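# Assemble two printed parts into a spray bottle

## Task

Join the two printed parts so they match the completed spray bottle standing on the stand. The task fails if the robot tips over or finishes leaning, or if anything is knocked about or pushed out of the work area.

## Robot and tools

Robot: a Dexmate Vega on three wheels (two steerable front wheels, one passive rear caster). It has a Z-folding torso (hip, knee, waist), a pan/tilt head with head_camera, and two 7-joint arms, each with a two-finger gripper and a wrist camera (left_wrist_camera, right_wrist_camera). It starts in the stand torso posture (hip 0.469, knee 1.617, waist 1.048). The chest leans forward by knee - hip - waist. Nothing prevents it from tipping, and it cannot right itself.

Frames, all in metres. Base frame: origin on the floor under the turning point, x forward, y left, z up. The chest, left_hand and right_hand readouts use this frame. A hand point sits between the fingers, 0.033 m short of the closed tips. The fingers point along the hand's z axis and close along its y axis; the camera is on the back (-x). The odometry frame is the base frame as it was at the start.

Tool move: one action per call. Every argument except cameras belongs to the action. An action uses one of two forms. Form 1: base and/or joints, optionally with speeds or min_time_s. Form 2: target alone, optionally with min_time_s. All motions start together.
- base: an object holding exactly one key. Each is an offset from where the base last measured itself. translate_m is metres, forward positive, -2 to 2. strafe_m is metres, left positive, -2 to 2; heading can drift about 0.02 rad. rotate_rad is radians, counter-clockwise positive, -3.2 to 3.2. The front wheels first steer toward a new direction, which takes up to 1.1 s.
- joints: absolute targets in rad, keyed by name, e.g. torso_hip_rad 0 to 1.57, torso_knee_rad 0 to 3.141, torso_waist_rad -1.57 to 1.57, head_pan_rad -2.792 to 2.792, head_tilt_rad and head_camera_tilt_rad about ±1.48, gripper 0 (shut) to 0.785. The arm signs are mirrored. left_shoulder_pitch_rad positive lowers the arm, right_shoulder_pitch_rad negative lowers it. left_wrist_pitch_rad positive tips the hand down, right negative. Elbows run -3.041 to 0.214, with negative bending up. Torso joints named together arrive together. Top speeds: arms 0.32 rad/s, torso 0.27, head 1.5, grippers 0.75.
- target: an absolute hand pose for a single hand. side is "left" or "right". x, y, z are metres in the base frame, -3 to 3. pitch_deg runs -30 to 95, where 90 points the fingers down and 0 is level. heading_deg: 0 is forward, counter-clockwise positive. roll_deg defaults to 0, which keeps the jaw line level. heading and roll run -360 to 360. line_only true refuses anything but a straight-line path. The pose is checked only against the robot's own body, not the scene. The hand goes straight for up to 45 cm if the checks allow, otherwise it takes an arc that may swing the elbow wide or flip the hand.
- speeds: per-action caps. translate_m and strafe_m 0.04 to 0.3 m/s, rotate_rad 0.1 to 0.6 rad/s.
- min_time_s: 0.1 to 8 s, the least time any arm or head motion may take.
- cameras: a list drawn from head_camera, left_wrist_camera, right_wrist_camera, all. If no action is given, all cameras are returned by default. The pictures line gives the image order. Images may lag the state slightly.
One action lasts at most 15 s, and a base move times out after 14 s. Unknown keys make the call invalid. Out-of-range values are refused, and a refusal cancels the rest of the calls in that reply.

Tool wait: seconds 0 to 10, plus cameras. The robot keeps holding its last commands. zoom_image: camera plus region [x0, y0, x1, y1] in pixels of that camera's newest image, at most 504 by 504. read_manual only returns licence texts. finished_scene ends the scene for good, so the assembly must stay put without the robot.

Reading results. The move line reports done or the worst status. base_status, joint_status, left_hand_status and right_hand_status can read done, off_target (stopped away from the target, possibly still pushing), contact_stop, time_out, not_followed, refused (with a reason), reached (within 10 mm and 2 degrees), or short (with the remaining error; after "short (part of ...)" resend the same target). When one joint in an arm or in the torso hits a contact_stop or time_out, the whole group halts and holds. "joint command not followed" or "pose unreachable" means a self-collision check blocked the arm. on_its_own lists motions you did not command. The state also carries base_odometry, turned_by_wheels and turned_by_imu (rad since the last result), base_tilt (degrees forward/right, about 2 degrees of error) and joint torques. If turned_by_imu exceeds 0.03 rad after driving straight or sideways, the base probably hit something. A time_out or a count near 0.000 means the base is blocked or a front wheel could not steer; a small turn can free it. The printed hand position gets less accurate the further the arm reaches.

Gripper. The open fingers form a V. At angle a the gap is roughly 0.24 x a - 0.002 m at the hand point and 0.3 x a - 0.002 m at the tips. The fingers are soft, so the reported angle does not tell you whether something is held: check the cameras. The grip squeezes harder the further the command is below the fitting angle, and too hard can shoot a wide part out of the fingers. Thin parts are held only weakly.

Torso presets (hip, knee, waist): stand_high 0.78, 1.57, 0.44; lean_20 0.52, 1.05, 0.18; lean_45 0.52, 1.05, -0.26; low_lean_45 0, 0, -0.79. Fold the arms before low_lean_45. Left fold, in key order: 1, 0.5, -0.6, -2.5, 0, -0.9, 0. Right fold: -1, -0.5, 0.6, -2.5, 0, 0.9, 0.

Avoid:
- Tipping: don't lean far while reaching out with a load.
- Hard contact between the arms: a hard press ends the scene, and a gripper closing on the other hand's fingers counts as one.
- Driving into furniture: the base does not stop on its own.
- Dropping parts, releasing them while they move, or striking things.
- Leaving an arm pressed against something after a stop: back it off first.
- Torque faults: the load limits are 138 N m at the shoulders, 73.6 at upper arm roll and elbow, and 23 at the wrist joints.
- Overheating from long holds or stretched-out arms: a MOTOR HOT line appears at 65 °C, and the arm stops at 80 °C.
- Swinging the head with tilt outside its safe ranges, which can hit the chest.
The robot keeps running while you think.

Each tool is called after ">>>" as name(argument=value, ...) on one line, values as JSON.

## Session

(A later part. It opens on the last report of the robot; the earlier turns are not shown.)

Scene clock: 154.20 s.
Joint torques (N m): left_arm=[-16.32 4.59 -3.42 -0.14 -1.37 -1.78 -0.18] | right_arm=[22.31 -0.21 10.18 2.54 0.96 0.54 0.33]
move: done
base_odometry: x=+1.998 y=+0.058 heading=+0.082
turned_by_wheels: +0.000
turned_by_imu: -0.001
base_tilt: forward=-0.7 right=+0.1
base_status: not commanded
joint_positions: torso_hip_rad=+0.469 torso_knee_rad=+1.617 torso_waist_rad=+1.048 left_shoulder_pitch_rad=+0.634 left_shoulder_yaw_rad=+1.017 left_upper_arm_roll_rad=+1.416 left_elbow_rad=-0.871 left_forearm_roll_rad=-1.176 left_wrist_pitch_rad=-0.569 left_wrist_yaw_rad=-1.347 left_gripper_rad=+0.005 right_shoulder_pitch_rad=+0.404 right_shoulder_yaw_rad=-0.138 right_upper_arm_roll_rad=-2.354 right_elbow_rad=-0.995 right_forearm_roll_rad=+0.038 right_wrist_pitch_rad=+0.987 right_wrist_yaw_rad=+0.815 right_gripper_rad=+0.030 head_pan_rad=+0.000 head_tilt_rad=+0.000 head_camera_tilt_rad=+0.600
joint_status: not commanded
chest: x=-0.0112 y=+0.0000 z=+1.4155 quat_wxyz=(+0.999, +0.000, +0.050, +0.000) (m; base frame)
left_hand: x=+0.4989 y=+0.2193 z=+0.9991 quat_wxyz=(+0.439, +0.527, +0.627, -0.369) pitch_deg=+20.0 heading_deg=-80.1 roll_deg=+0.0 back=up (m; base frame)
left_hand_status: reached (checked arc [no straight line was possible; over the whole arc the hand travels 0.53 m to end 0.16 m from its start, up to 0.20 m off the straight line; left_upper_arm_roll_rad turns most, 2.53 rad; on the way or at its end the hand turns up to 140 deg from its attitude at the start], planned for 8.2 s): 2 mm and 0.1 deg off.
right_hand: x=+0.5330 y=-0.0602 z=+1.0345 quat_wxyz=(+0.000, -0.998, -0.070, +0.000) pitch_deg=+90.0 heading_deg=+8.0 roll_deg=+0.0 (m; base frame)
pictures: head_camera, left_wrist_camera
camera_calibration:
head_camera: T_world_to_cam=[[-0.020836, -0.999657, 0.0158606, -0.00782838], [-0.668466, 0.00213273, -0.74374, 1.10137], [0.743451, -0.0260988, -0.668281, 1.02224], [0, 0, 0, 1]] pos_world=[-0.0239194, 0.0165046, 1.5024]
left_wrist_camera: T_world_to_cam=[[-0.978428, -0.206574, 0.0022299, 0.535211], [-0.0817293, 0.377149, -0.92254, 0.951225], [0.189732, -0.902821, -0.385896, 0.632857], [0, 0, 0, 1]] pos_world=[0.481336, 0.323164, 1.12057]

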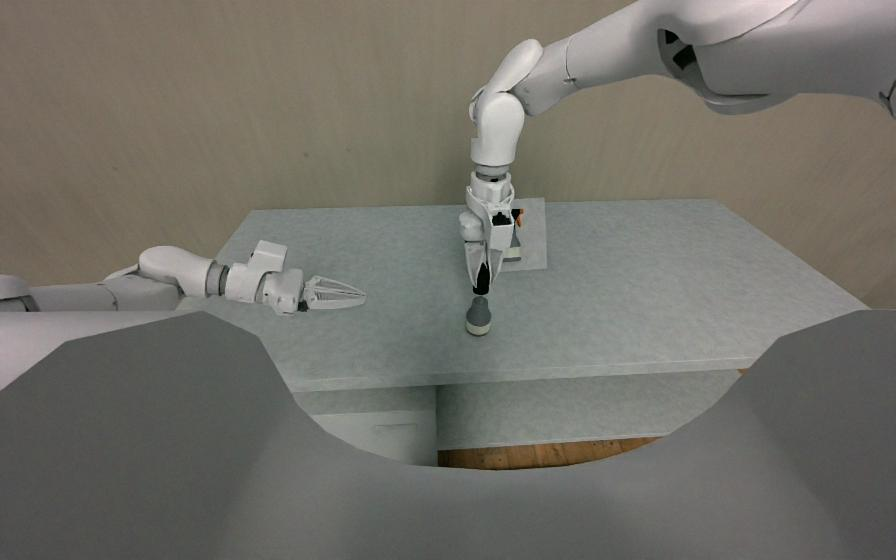

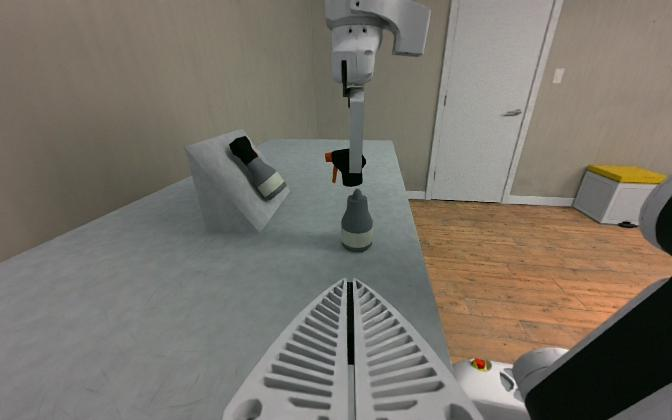

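Great side view.

>>> zoom_image(camera="left_wrist_camera", region=[300, 140, 420, 260])

>>> zoom_image(camera="head_camera", region=[440, 260, 520, 340])

Scaled by 4.200 from the camera's 672x420 image, which has a finer 960x600 frame.

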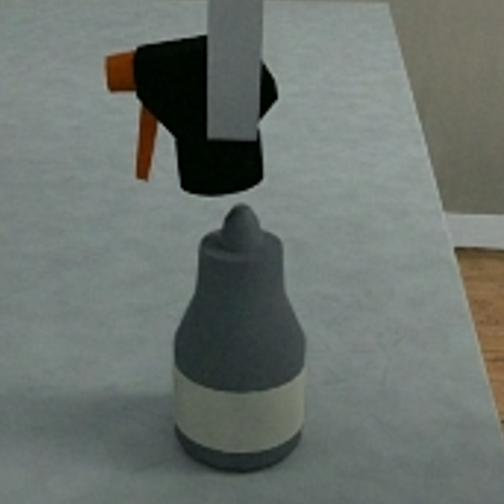

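Scaled by 6.300 from the camera's 896x560 image, which has a finer 960x600 frame.

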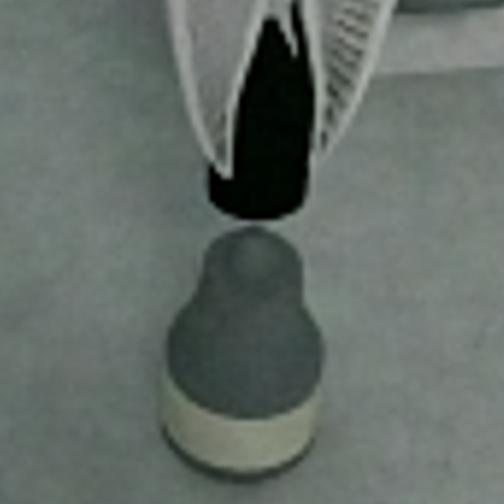

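>>> move(target={"side":"right","x":0.525,"y":-0.062,"z":1.033,"pitch_deg":90,"heading_deg":8}, cameras=["head_camera","left_wrist_camera"])

>>> zoom_image(camera="left_wrist_camera", region=[300, 140, 420, 260])

>>> zoom_image(camera="head_camera", region=[440, 260, 520, 340])

Scene clock: 160.37 s.
Joint torques (N m): left_arm=[-15.15 3.43 -1.7 1.05 -0.91 -1.57 -0.26] | right_arm=[22.31 -0.93 3.29 1.64 0.58 0.37 -0.36]
move: done
base_odometry: x=+1.998 y=+0.058 heading=+0.082
turned_by_wheels: +0.000
turned_by_imu: +0.000
base_tilt: forward=-0.7 right=+0.1
base_status: not commanded
joint_positions: torso_hip_rad=+0.469 torso_knee_rad=+1.617 torso_waist_rad=+1.048 left_shoulder_pitch_rad=+0.631 left_shoulder_yaw_rad=+1.016 left_upper_arm_roll_rad=+1.421 left_elbow_rad=-0.868 left_forearm_roll_rad=-1.180 left_wrist_pitch_rad=-0.569 left_wrist_yaw_rad=-1.348 left_gripper_rad=+0.005 right_shoulder_pitch_rad=+0.428 right_shoulder_yaw_rad=-0.164 right_upper_arm_roll_rad=-2.361 right_elbow_rad=-1.075 right_forearm_roll_rad=+0.031 right_wrist_pitch_rad=+0.941 right_wrist_yaw_rad=+0.806 right_gripper_rad=+0.030 head_pan_rad=+0.000 head_tilt_rad=+0.000 head_camera_tilt_rad=+0.600
joint_status: not commanded
chest: x=-0.0112 y=+0.0000 z=+1.4155 quat_wxyz=(+0.999, +0.000, +0.050, +0.000) (m; base frame)
left_hand: x=+0.5000 y=+0.2201 z=+0.9999 quat_wxyz=(+0.439, +0.526, +0.628, -0.369) pitch_deg=+20.0 heading_deg=-80.0 roll_deg=+0.0 back=up (m; base frame)
right_hand: x=+0.5253 y=-0.0618 z=+1.0329 quat_wxyz=(+0.000, -0.998, -0.070, +0.000) pitch_deg=+90.0 heading_deg=+8.0 roll_deg=+0.0 (m; base frame)
right_hand_status: reached (straight line, planned for 0.6 s): 0 mm and 0.0 deg off.
pictures: head_camera, left_wrist_camera
camera_calibration:
head_camera: T_world_to_cam=[[-0.020836, -0.999657, 0.0158606, -0.00782838], [-0.668466, 0.00213273, -0.74374, 1.10137], [0.743451, -0.0260988, -0.668281, 1.02224], [0, 0, 0, 1]] pos_world=[-0.0239194, 0.0165046, 1.5024]
left_wrist_camera: T_world_to_cam=[[-0.977964, -0.208764, 0.00207831, 0.536907], [-0.0823748, 0.376702, -0.922665, 0.952239], [0.191837, -0.902504, -0.385598, 0.632224], [0, 0, 0, 1]] pos_world=[0.482232, 0.323961, 1.12127]

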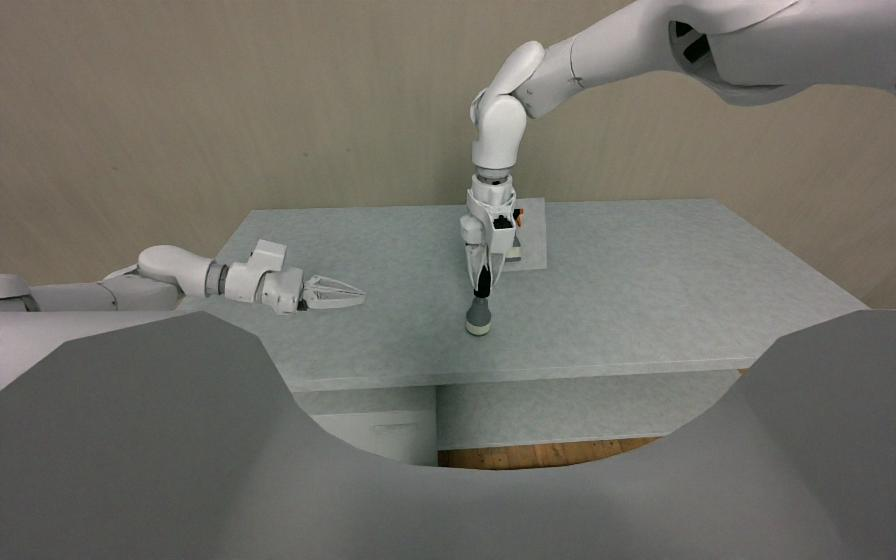

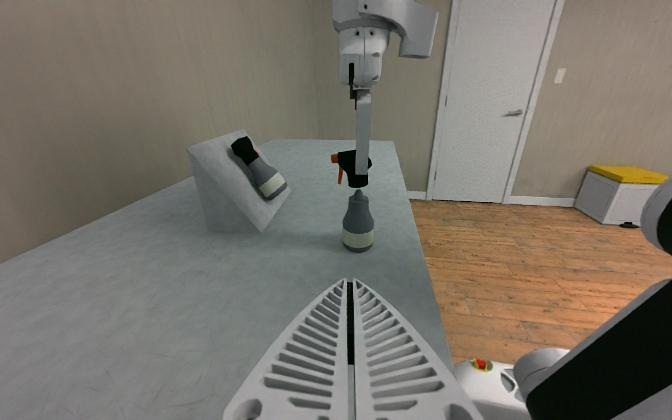

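Scaled by 4.200 from the camera's 672x420 image, which has a finer 960x600 frame.

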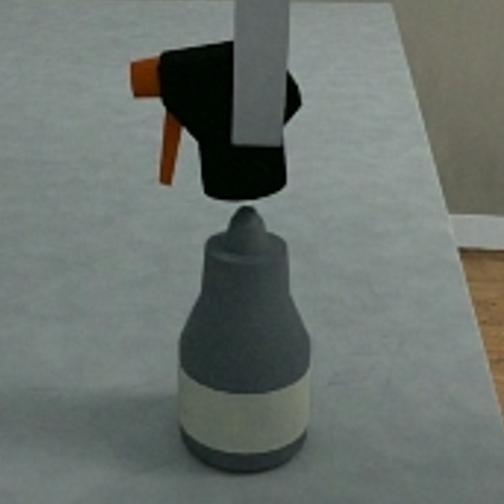

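Scaled by 6.300 from the camera's 896x560 image, which has a finer 960x600 frame.

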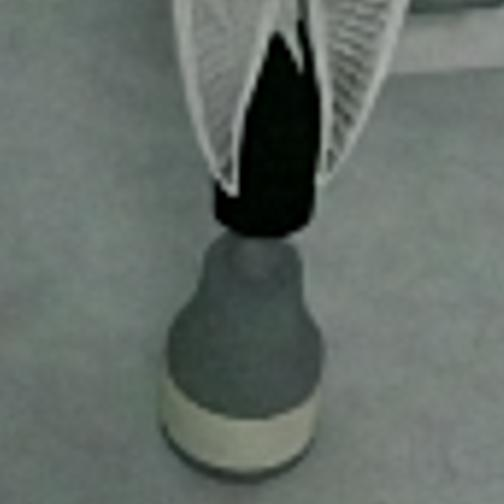

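>>> move(target={"side":"right","x":0.524,"y":-0.059,"z":1.032,"pitch_deg":90,"heading_deg":8})

>>> move(target={"side":"right","x":0.524,"y":-0.059,"z":1.012,"pitch_deg":90,"heading_deg":8}, cameras=["head_camera","left_wrist_camera"])

>>> zoom_image(camera="left_wrist_camera", region=[300, 140, 420, 260])

>>> zoom_image(camera="head_camera", region=[440, 260, 520, 340])

Scene clock: 164.47 s.
Joint torques (N m): left_arm=[-15.39 2.47 -3.5 -0.88 -1.24 -1.15 -0.24] | right_arm=[11.97 0.67 10.77 2.71 1.11 -1.22 0.24]
move: done
base_odometry: x=+1.998 y=+0.058 heading=+0.082
turned_by_wheels: +0.000
turned_by_imu: +0.000
base_tilt: forward=-0.7 right=+0.1
base_status: not commanded
joint_positions: torso_hip_rad=+0.469 torso_knee_rad=+1.617 torso_waist_rad=+1.048 left_shoulder_pitch_rad=+0.631 left_shoulder_yaw_rad=+1.016 left_upper_arm_roll_rad=+1.421 left_elbow_rad=-0.868 left_forearm_roll_rad=-1.180 left_wrist_pitch_rad=-0.569 left_wrist_yaw_rad=-1.348 left_gripper_rad=+0.005 right_shoulder_pitch_rad=+0.429 right_shoulder_yaw_rad=-0.162 right_upper_arm_roll_rad=-2.361 right_elbow_rad=-1.081 right_forearm_roll_rad=+0.033 right_wrist_pitch_rad=+0.934 right_wrist_yaw_rad=+0.807 right_gripper_rad=+0.030 head_pan_rad=+0.000 head_tilt_rad=+0.000 head_camera_tilt_rad=+0.600
joint_status: not commanded
chest: x=-0.0112 y=+0.0000 z=+1.4155 quat_wxyz=(+0.999, +0.000, +0.050, +0.000) (m; base frame)
left_hand: x=+0.5000 y=+0.2201 z=+0.9999 quat_wxyz=(+0.439, +0.526, +0.628, -0.369) pitch_deg=+20.0 heading_deg=-80.0 roll_deg=+0.0 back=up (m; base frame)
right_hand: x=+0.5244 y=-0.0601 z=+1.0323 quat_wxyz=(+0.000, -0.998, -0.070, +0.000) pitch_deg=+90.0 heading_deg=+8.0 roll_deg=+0.0 (m; base frame)
right_hand_status: reached (straight line, planned for 0.2 s): 1 mm and 0.0 deg off.
pictures: none

Scene clock: 165.63 s.
Joint torques (N m): left_arm=[-14.91 3.27 -1.58 0.34 -1.39 -1.81 -0.33] | right_arm=[11.47 2.49 2.71 9.04 0.52 -0.62 -0.16]
move: done
base_odometry: x=+1.998 y=+0.058 heading=+0.082
turned_by_wheels: +0.000
turned_by_imu: +0.000
base_tilt: forward=-0.7 right=+0.1
base_status: not commanded
joint_positions: torso_hip_rad=+0.469 torso_knee_rad=+1.617 torso_waist_rad=+1.048 left_shoulder_pitch_rad=+0.631 left_shoulder_yaw_rad=+1.016 left_upper_arm_roll_rad=+1.421 left_elbow_rad=-0.868 left_forearm_roll_rad=-1.180 left_wrist_pitch_rad=-0.569 left_wrist_yaw_rad=-1.348 left_gripper_rad=+0.005 right_shoulder_pitch_rad=+0.396 right_shoulder_yaw_rad=-0.155 right_upper_arm_roll_rad=-2.362 right_elbow_rad=-1.072 right_forearm_roll_rad=+0.002 right_wrist_pitch_rad=+0.916 right_wrist_yaw_rad=+0.783 right_gripper_rad=+0.030 head_pan_rad=+0.000 head_tilt_rad=+0.000 head_camera_tilt_rad=+0.600
joint_status: not commanded
chest: x=-0.0112 y=+0.0000 z=+1.4155 quat_wxyz=(+0.999, +0.000, +0.050, +0.000) (m; base frame)
left_hand: x=+0.5000 y=+0.2201 z=+0.9999 quat_wxyz=(+0.439, +0.526, +0.628, -0.369) pitch_deg=+20.0 heading_deg=-80.0 roll_deg=+0.0 back=up (m; base frame)
right_hand: x=+0.5240 y=-0.0590 z=+1.0147 quat_wxyz=(+0.000, -0.998, -0.070, +0.000) pitch_deg=+90.0 heading_deg=+8.0 roll_deg=+0.0 (m; base frame)
right_hand_status: reached (straight line, planned for 0.4 s): 3 mm and 0.0 deg off.
pictures: head_camera, left_wrist_camera
camera_calibration:
head_camera: T_world_to_cam=[[-0.020836, -0.999657, 0.0158606, -0.00782838], [-0.668466, 0.00213273, -0.74374, 1.10137], [0.743451, -0.0260988, -0.668281, 1.02224], [0, 0, 0, 1]] pos_world=[-0.0239194, 0.0165046, 1.5024]
left_wrist_camera: T_world_to_cam=[[-0.977964, -0.208764, 0.00207831, 0.536907], [-0.0823748, 0.376702, -0.922665, 0.952239], [0.191837, -0.902504, -0.385598, 0.632224], [0, 0, 0, 1]] pos_world=[0.482232, 0.323961, 1.12127]

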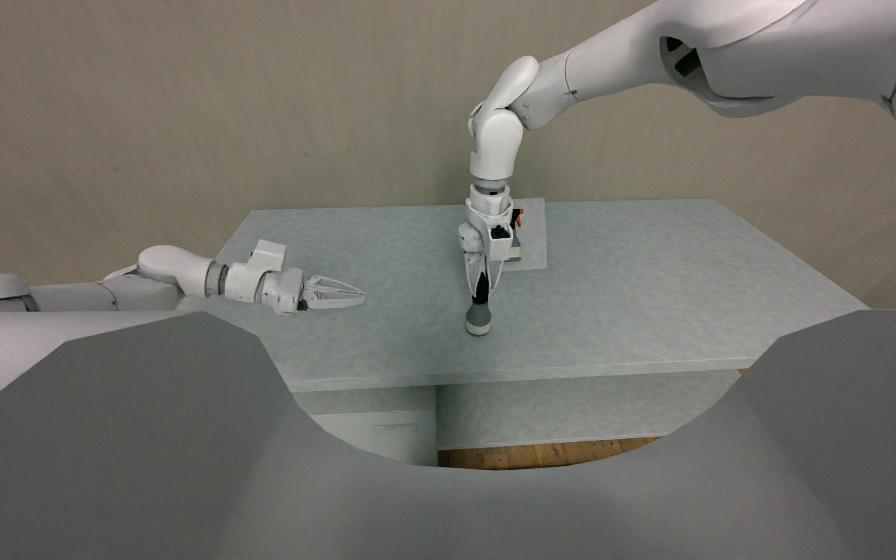

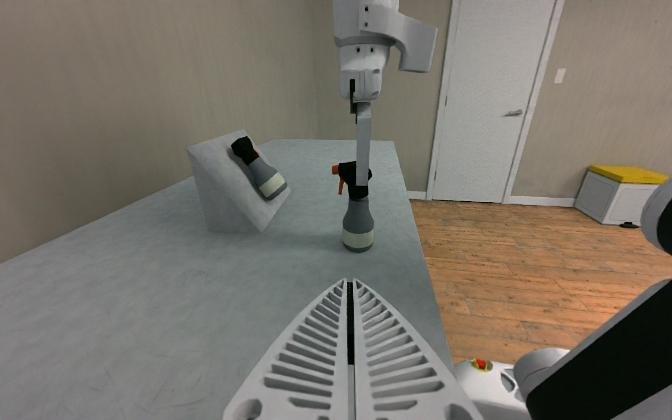

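Scaled by 4.200 from the camera's 672x420 image, which has a finer 960x600 frame.

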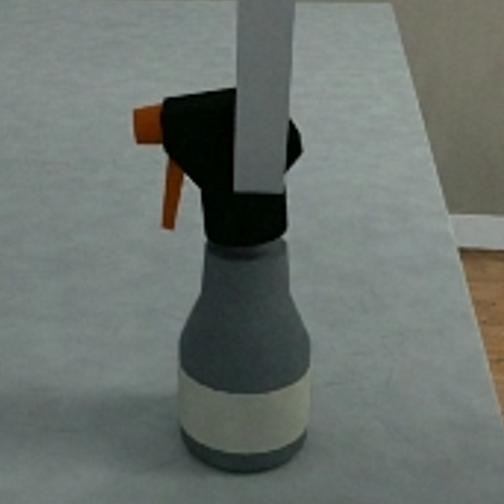

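Scaled by 6.300 from the camera's 896x560 image, which has a finer 960x600 frame.

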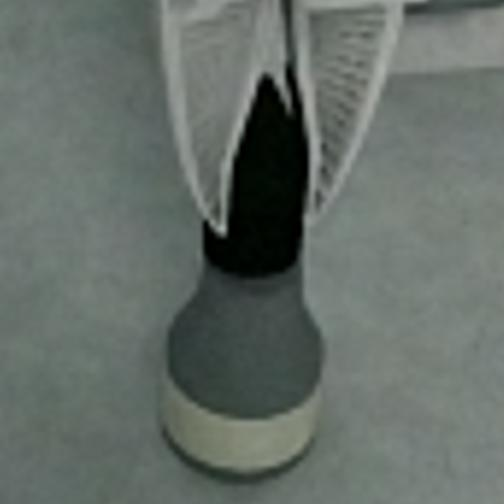

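>>> move(target={"side":"right","x":0.524,"y":-0.059,"z":1.006,"pitch_deg":90,"heading_deg":8}, cameras=["head_camera","left_wrist_camera"])

>>> zoom_image(camera="left_wrist_camera", region=[300, 140, 420, 260])

>>> zoom_image(camera="head_camera", region=[440, 260, 520, 340])

Scene clock: 167.67 s.
Joint torques (N m): left_arm=[-14.99 1.86 -2.29 0.12 -1.02 -0.93 -0.28] | right_arm=[7.92 2.07 1.7 6.79 0.24 -0.54 -0.54]
move: done
base_odometry: x=+1.998 y=+0.058 heading=+0.082
turned_by_wheels: +0.000
turned_by_imu: +0.000
base_tilt: forward=-0.8 right=+0.2
base_status: not commanded
joint_positions: torso_hip_rad=+0.469 torso_knee_rad=+1.617 torso_waist_rad=+1.048 left_shoulder_pitch_rad=+0.631 left_shoulder_yaw_rad=+1.016 left_upper_arm_roll_rad=+1.421 left_elbow_rad=-0.868 left_forearm_roll_rad=-1.180 left_wrist_pitch_rad=-0.569 left_wrist_yaw_rad=-1.348 left_gripper_rad=+0.005 right_shoulder_pitch_rad=+0.384 right_shoulder_yaw_rad=-0.152 right_upper_arm_roll_rad=-2.363 right_elbow_rad=-1.067 right_forearm_roll_rad=-0.010 right_wrist_pitch_rad=+0.909 right_wrist_yaw_rad=+0.774 right_gripper_rad=+0.030 head_pan_rad=+0.000 head_tilt_rad=+0.000 head_camera_tilt_rad=+0.600
joint_status: not commanded
chest: x=-0.0112 y=+0.0000 z=+1.4155 quat_wxyz=(+0.999, +0.000, +0.050, +0.000) (m; base frame)
left_hand: x=+0.5000 y=+0.2201 z=+0.9999 quat_wxyz=(+0.439, +0.526, +0.628, -0.369) pitch_deg=+20.0 heading_deg=-80.0 roll_deg=+0.0 back=up (m; base frame)
right_hand: x=+0.5240 y=-0.0589 z=+1.0080 quat_wxyz=(+0.000, -0.998, -0.070, +0.000) pitch_deg=+90.0 heading_deg=+8.0 roll_deg=+0.0 (m; base frame)
right_hand_status: reached (straight line, planned for 0.3 s): 2 mm and 0.0 deg off.
pictures: head_camera, left_wrist_camera
camera_calibration:
head_camera: T_world_to_cam=[[-0.020836, -0.999657, 0.0158606, -0.00782838], [-0.668466, 0.00213273, -0.74374, 1.10137], [0.743451, -0.0260988, -0.668281, 1.02224], [0, 0, 0, 1]] pos_world=[-0.0239194, 0.0165046, 1.5024]
left_wrist_camera: T_world_to_cam=[[-0.977964, -0.208764, 0.00207831, 0.536907], [-0.0823748, 0.376702, -0.922665, 0.952239], [0.191837, -0.902504, -0.385598, 0.632224], [0, 0, 0, 1]] pos_world=[0.482232, 0.323961, 1.12127]

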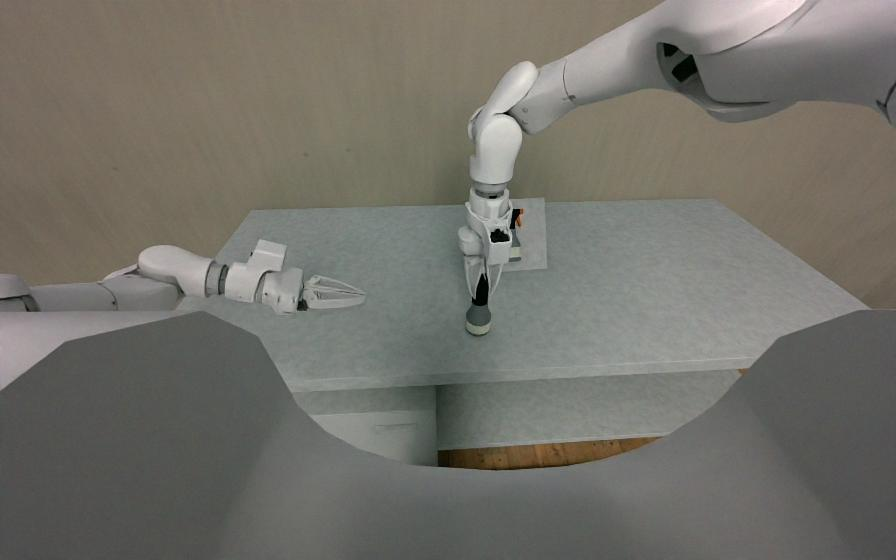

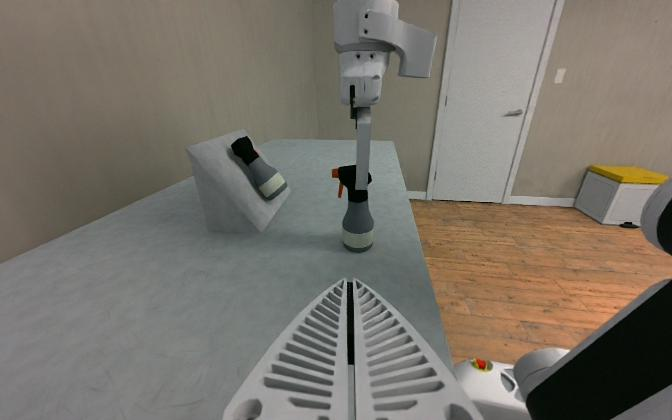

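Scaled by 4.200 from the camera's 672x420 image, which has a finer 960x600 frame.

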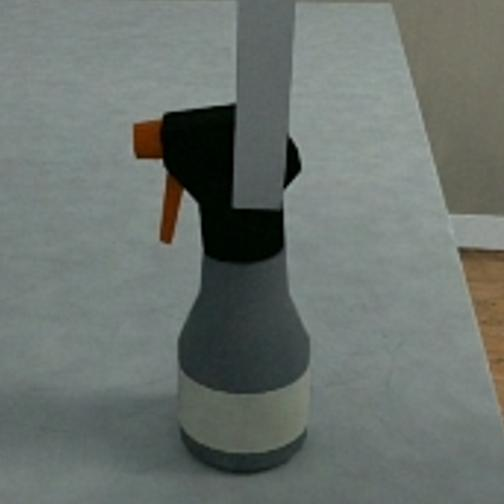

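Scaled by 6.300 from the camera's 896x560 image, which has a finer 960x600 frame.

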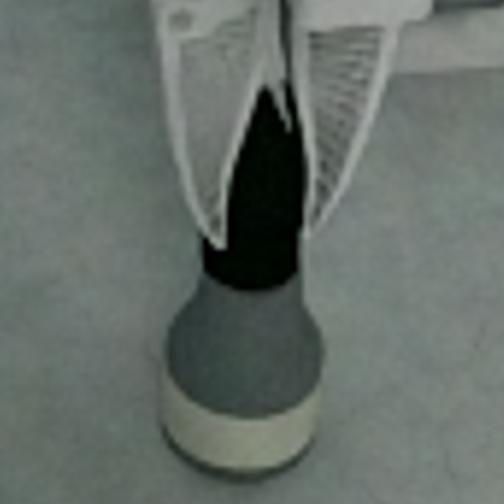

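>>> move(target={"side":"right","x":0.524,"y":-0.059,"z":1.003,"pitch_deg":90,"heading_deg":8}, cameras=["head_camera","left_wrist_camera"])

>>> zoom_image(camera="left_wrist_camera", region=[300, 140, 420, 260])

Scene clock: 170.87 s.
Joint torques (N m): left_arm=[-17.56 3.1 -2.89 -0.92 -1.38 -1.56 -0.12] | right_arm=[-4.25 2.94 -3.9 2.69 -1.32 -1.31 -0.61]
move: done
base_odometry: x=+1.998 y=+0.058 heading=+0.082
turned_by_wheels: +0.000
turned_by_imu: +0.000
base_tilt: forward=-0.7 right=+0.1
base_status: not commanded
joint_positions: torso_hip_rad=+0.469 torso_knee_rad=+1.617 torso_waist_rad=+1.048 left_shoulder_pitch_rad=+0.631 left_shoulder_yaw_rad=+1.016 left_upper_arm_roll_rad=+1.421 left_elbow_rad=-0.868 left_forearm_roll_rad=-1.180 left_wrist_pitch_rad=-0.569 left_wrist_yaw_rad=-1.348 left_gripper_rad=+0.005 right_shoulder_pitch_rad=+0.377 right_shoulder_yaw_rad=-0.150 right_upper_arm_roll_rad=-2.363 right_elbow_rad=-1.064 right_forearm_roll_rad=-0.016 right_wrist_pitch_rad=+0.907 right_wrist_yaw_rad=+0.769 right_gripper_rad=+0.030 head_pan_rad=+0.000 head_tilt_rad=+0.000 head_camera_tilt_rad=+0.600
joint_status: not commanded
chest: x=-0.0117 y=+0.0000 z=+1.4155 quat_wxyz=(+0.999, +0.000, +0.050, +0.000) (m; base frame)
left_hand: x=+0.4998 y=+0.2201 z=+1.0002 quat_wxyz=(+0.440, +0.527, +0.628, -0.368) pitch_deg=+20.0 heading_deg=-80.0 roll_deg=+0.0 back=up (m; base frame)
right_hand: x=+0.5240 y=-0.0586 z=+1.0051 quat_wxyz=(+0.000, -0.998, -0.070, -0.001) pitch_deg=+89.9 heading_deg=+8.0 roll_deg=+0.0 (m; base frame)
right_hand_status: reached (straight line, planned for 0.2 s): 2 mm and 0.1 deg off.
pictures: head_camera, left_wrist_camera
camera_calibration:
head_camera: T_world_to_cam=[[-0.0208464, -0.999657, 0.0158456, -0.00781872], [-0.667942, 0.00213239, -0.744211, 1.10168], [0.743922, -0.026098, -0.667757, 1.02191], [0, 0, 0, 1]] pos_world=[-0.0245244, 0.0165046, 1.50239]
left_wrist_camera: T_world_to_cam=[[-0.977965, -0.208763, 0.00133286, 0.53735], [-0.0816775, 0.376734, -0.922714, 0.952283], [0.192126, -0.902491, -0.385484, 0.632183], [0, 0, 0, 1]] pos_world=[0.481831, 0.323961, 1.12166]

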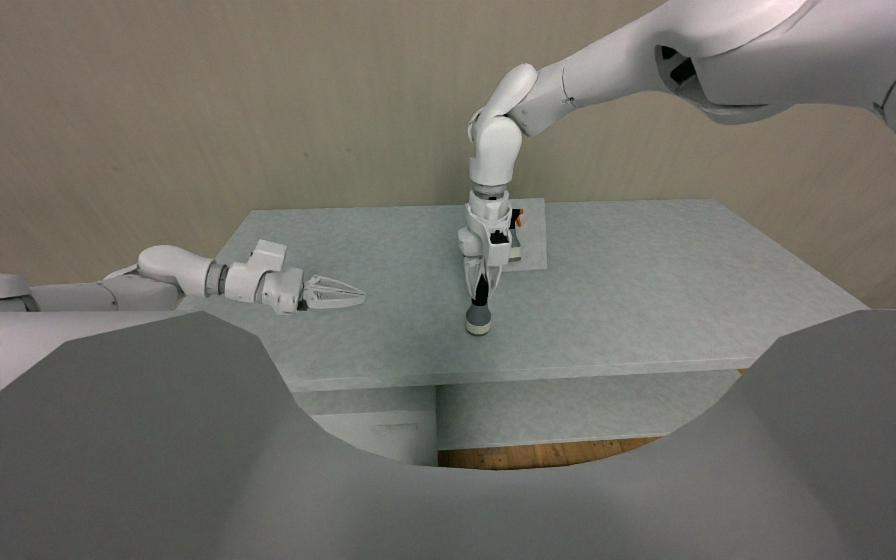

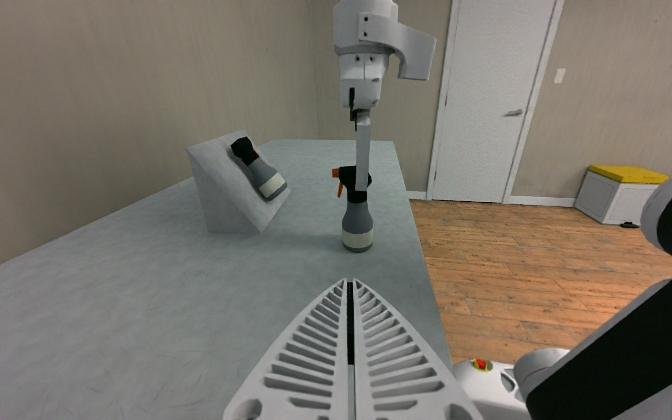

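Scaled by 4.200 from the camera's 672x420 image, which has a finer 960x600 frame.

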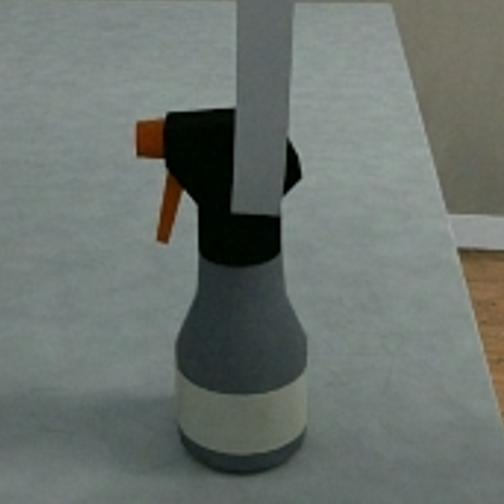

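>>> move(target={"side":"right","x":0.524,"y":-0.059,"z":1.006,"pitch_deg":90,"heading_deg":8})

>>> move(joints={"right_gripper_rad":0.3}, min_time_s=2.5)

>>> move(target={"side":"right","x":0.524,"y":-0.059,"z":1.08,"pitch_deg":90,"heading_deg":8}, cameras=["head_camera","left_wrist_camera"])

>>> zoom_image(camera="left_wrist_camera", region=[300, 140, 420, 260])

>>> zoom_image(camera="head_camera", region=[440, 200, 560, 340])

Scene clock: 173.43 s.
Joint torques (N m): left_arm=[-14.37 3.78 -0.01 1.06 -0.31 -1.86 -0.39] | right_arm=[11.48 2.65 2.42 5.71 -0.41 -0.43 0.07]
move: done
base_odometry: x=+1.998 y=+0.058 heading=+0.082
turned_by_wheels: +0.000
turned_by_imu: +0.000
base_tilt: forward=-0.8 right=+0.1
base_status: not commanded
joint_positions: torso_hip_rad=+0.469 torso_knee_rad=+1.617 torso_waist_rad=+1.048 left_shoulder_pitch_rad=+0.631 left_shoulder_yaw_rad=+1.016 left_upper_arm_roll_rad=+1.421 left_elbow_rad=-0.868 left_forearm_roll_rad=-1.180 left_wrist_pitch_rad=-0.569 left_wrist_yaw_rad=-1.348 left_gripper_rad=+0.005 right_shoulder_pitch_rad=+0.377 right_shoulder_yaw_rad=-0.149 right_upper_arm_roll_rad=-2.363 right_elbow_rad=-1.061 right_forearm_roll_rad=-0.014 right_wrist_pitch_rad=+0.909 right_wrist_yaw_rad=+0.770 right_gripper_rad=+0.030 head_pan_rad=+0.000 head_tilt_rad=+0.000 head_camera_tilt_rad=+0.600
joint_status: not commanded
chest: x=-0.0118 y=+0.0000 z=+1.4155 quat_wxyz=(+0.999, +0.000, +0.050, +0.000) (m; base frame)
left_hand: x=+0.4997 y=+0.2201 z=+1.0003 quat_wxyz=(+0.440, +0.527, +0.627, -0.368) pitch_deg=+20.0 heading_deg=-80.0 roll_deg=+0.0 back=up (m; base frame)
right_hand: x=+0.5239 y=-0.0588 z=+1.0056 quat_wxyz=(+0.000, -0.998, -0.070, +0.000) pitch_deg=+90.0 heading_deg=+8.0 roll_deg=+0.0 (m; base frame)
right_hand_status: reached (straight line, planned for 0.1 s): 0 mm and 0.0 deg off.
pictures: none

Scene clock: 174.23 s.
Joint torques (N m): left_arm=[-14.32 1.94 -2.15 -1.27 -1.02 -2.26 -0.37] | right_arm=[20.27 2.89 5.22 8.78 1.09 0.27 0.34]
move: done
base_odometry: x=+1.998 y=+0.058 heading=+0.082
turned_by_wheels: +0.000
turned_by_imu: +0.000
base_tilt: forward=-0.7 right=+0.1
base_status: not commanded
joint_positions: torso_hip_rad=+0.469 torso_knee_rad=+1.617 torso_waist_rad=+1.048 left_shoulder_pitch_rad=+0.631 left_shoulder_yaw_rad=+1.016 left_upper_arm_roll_rad=+1.421 left_elbow_rad=-0.868 left_forearm_roll_rad=-1.180 left_wrist_pitch_rad=-0.569 left_wrist_yaw_rad=-1.348 left_gripper_rad=+0.005 right_shoulder_pitch_rad=+0.377 right_shoulder_yaw_rad=-0.149 right_upper_arm_roll_rad=-2.363 right_elbow_rad=-1.061 right_forearm_roll_rad=-0.013 right_wrist_pitch_rad=+0.910 right_wrist_yaw_rad=+0.771 right_gripper_rad=+0.300 head_pan_rad=+0.000 head_tilt_rad=+0.000 head_camera_tilt_rad=+0.600
joint_status: all done
chest: x=-0.0112 y=+0.0000 z=+1.4155 quat_wxyz=(+0.999, +0.000, +0.050, +0.000) (m; base frame)
left_hand: x=+0.5000 y=+0.2201 z=+0.9999 quat_wxyz=(+0.439, +0.526, +0.628, -0.369) pitch_deg=+20.0 heading_deg=-80.0 roll_deg=+0.0 back=up (m; base frame)
right_hand: x=+0.5241 y=-0.0590 z=+1.0053 quat_wxyz=(+0.000, -0.998, -0.070, +0.000) pitch_deg=+89.9 heading_deg=+8.0 roll_deg=+0.0 (m; base frame)
pictures: none

Scene clock: 176.23 s.
Joint torques (N m): left_arm=[-15.8 2.47 -3.37 0.68 -0.77 -0.85 0.14] | right_arm=[22.36 -2.05 10.52 2.17 0.94 0.03 0.77]
move: done
base_odometry: x=+1.998 y=+0.058 heading=+0.082
turned_by_wheels: +0.000
turned_by_imu: +0.000
base_tilt: forward=-0.7 right=+0.1
base_status: not commanded
joint_positions: torso_hip_rad=+0.469 torso_knee_rad=+1.617 torso_waist_rad=+1.048 left_shoulder_pitch_rad=+0.631 left_shoulder_yaw_rad=+1.016 left_upper_arm_roll_rad=+1.421 left_elbow_rad=-0.868 left_forearm_roll_rad=-1.180 left_wrist_pitch_rad=-0.569 left_wrist_yaw_rad=-1.348 left_gripper_rad=+0.005 right_shoulder_pitch_rad=+0.504 right_shoulder_yaw_rad=-0.171 right_upper_arm_roll_rad=-2.355 right_elbow_rad=-1.086 right_forearm_roll_rad=+0.126 right_wrist_pitch_rad=+0.985 right_wrist_yaw_rad=+0.881 right_gripper_rad=+0.300 head_pan_rad=+0.000 head_tilt_rad=+0.000 head_camera_tilt_rad=+0.600
joint_status: not commanded
chest: x=-0.0112 y=+0.0000 z=+1.4155 quat_wxyz=(+0.999, +0.000, +0.050, +0.000) (m; base frame)
left_hand: x=+0.5000 y=+0.2201 z=+0.9999 quat_wxyz=(+0.439, +0.526, +0.628, -0.369) pitch_deg=+20.0 heading_deg=-80.0 roll_deg=+0.0 back=up (m; base frame)
right_hand: x=+0.5240 y=-0.0592 z=+1.0773 quat_wxyz=(+0.000, -0.998, -0.070, +0.000) pitch_deg=+90.0 heading_deg=+8.0 roll_deg=+0.0 (m; base frame)
right_hand_status: reached (straight line, planned for 0.8 s): 3 mm and 0.0 deg off.
pictures: head_camera, left_wrist_camera
camera_calibration:
head_camera: T_world_to_cam=[[-0.020836, -0.999657, 0.0158606, -0.00782838], [-0.668466, 0.00213273, -0.74374, 1.10137], [0.743451, -0.0260988, -0.668281, 1.02224], [0, 0, 0, 1]] pos_world=[-0.0239194, 0.0165046, 1.5024]
left_wrist_camera: T_world_to_cam=[[-0.977964, -0.208764, 0.00207831, 0.536907], [-0.0823748, 0.376702, -0.922665, 0.952239], [0.191837, -0.902504, -0.385598, 0.632224], [0, 0, 0, 1]] pos_world=[0.482232, 0.323961, 1.12127]

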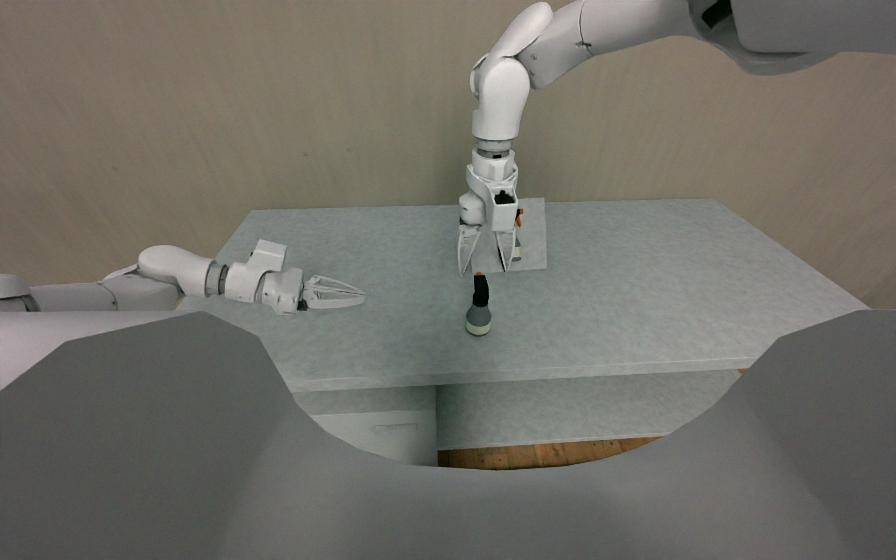

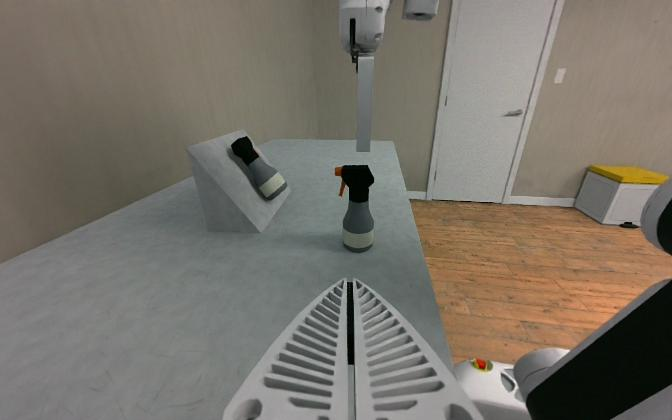

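Scaled by 4.200 from the camera's 672x420 image, which has a finer 960x600 frame.

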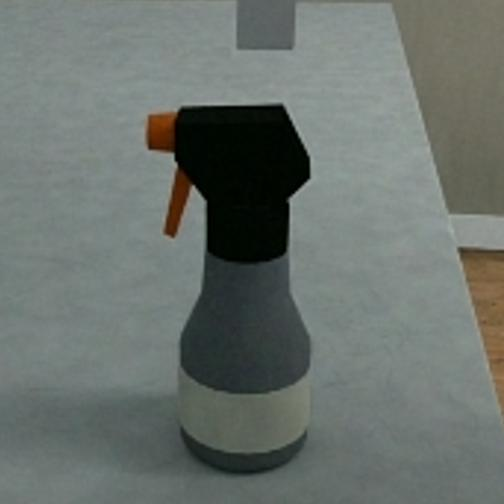

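Scaled by 3.600 from the camera's 896x560 image, which has a finer 960x600 frame.

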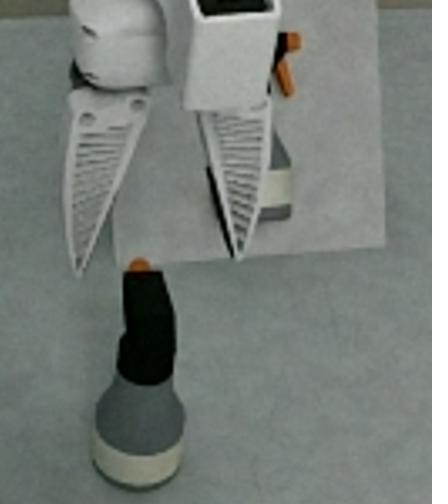

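>>> finished_scene()

The scene is finished: the task was done.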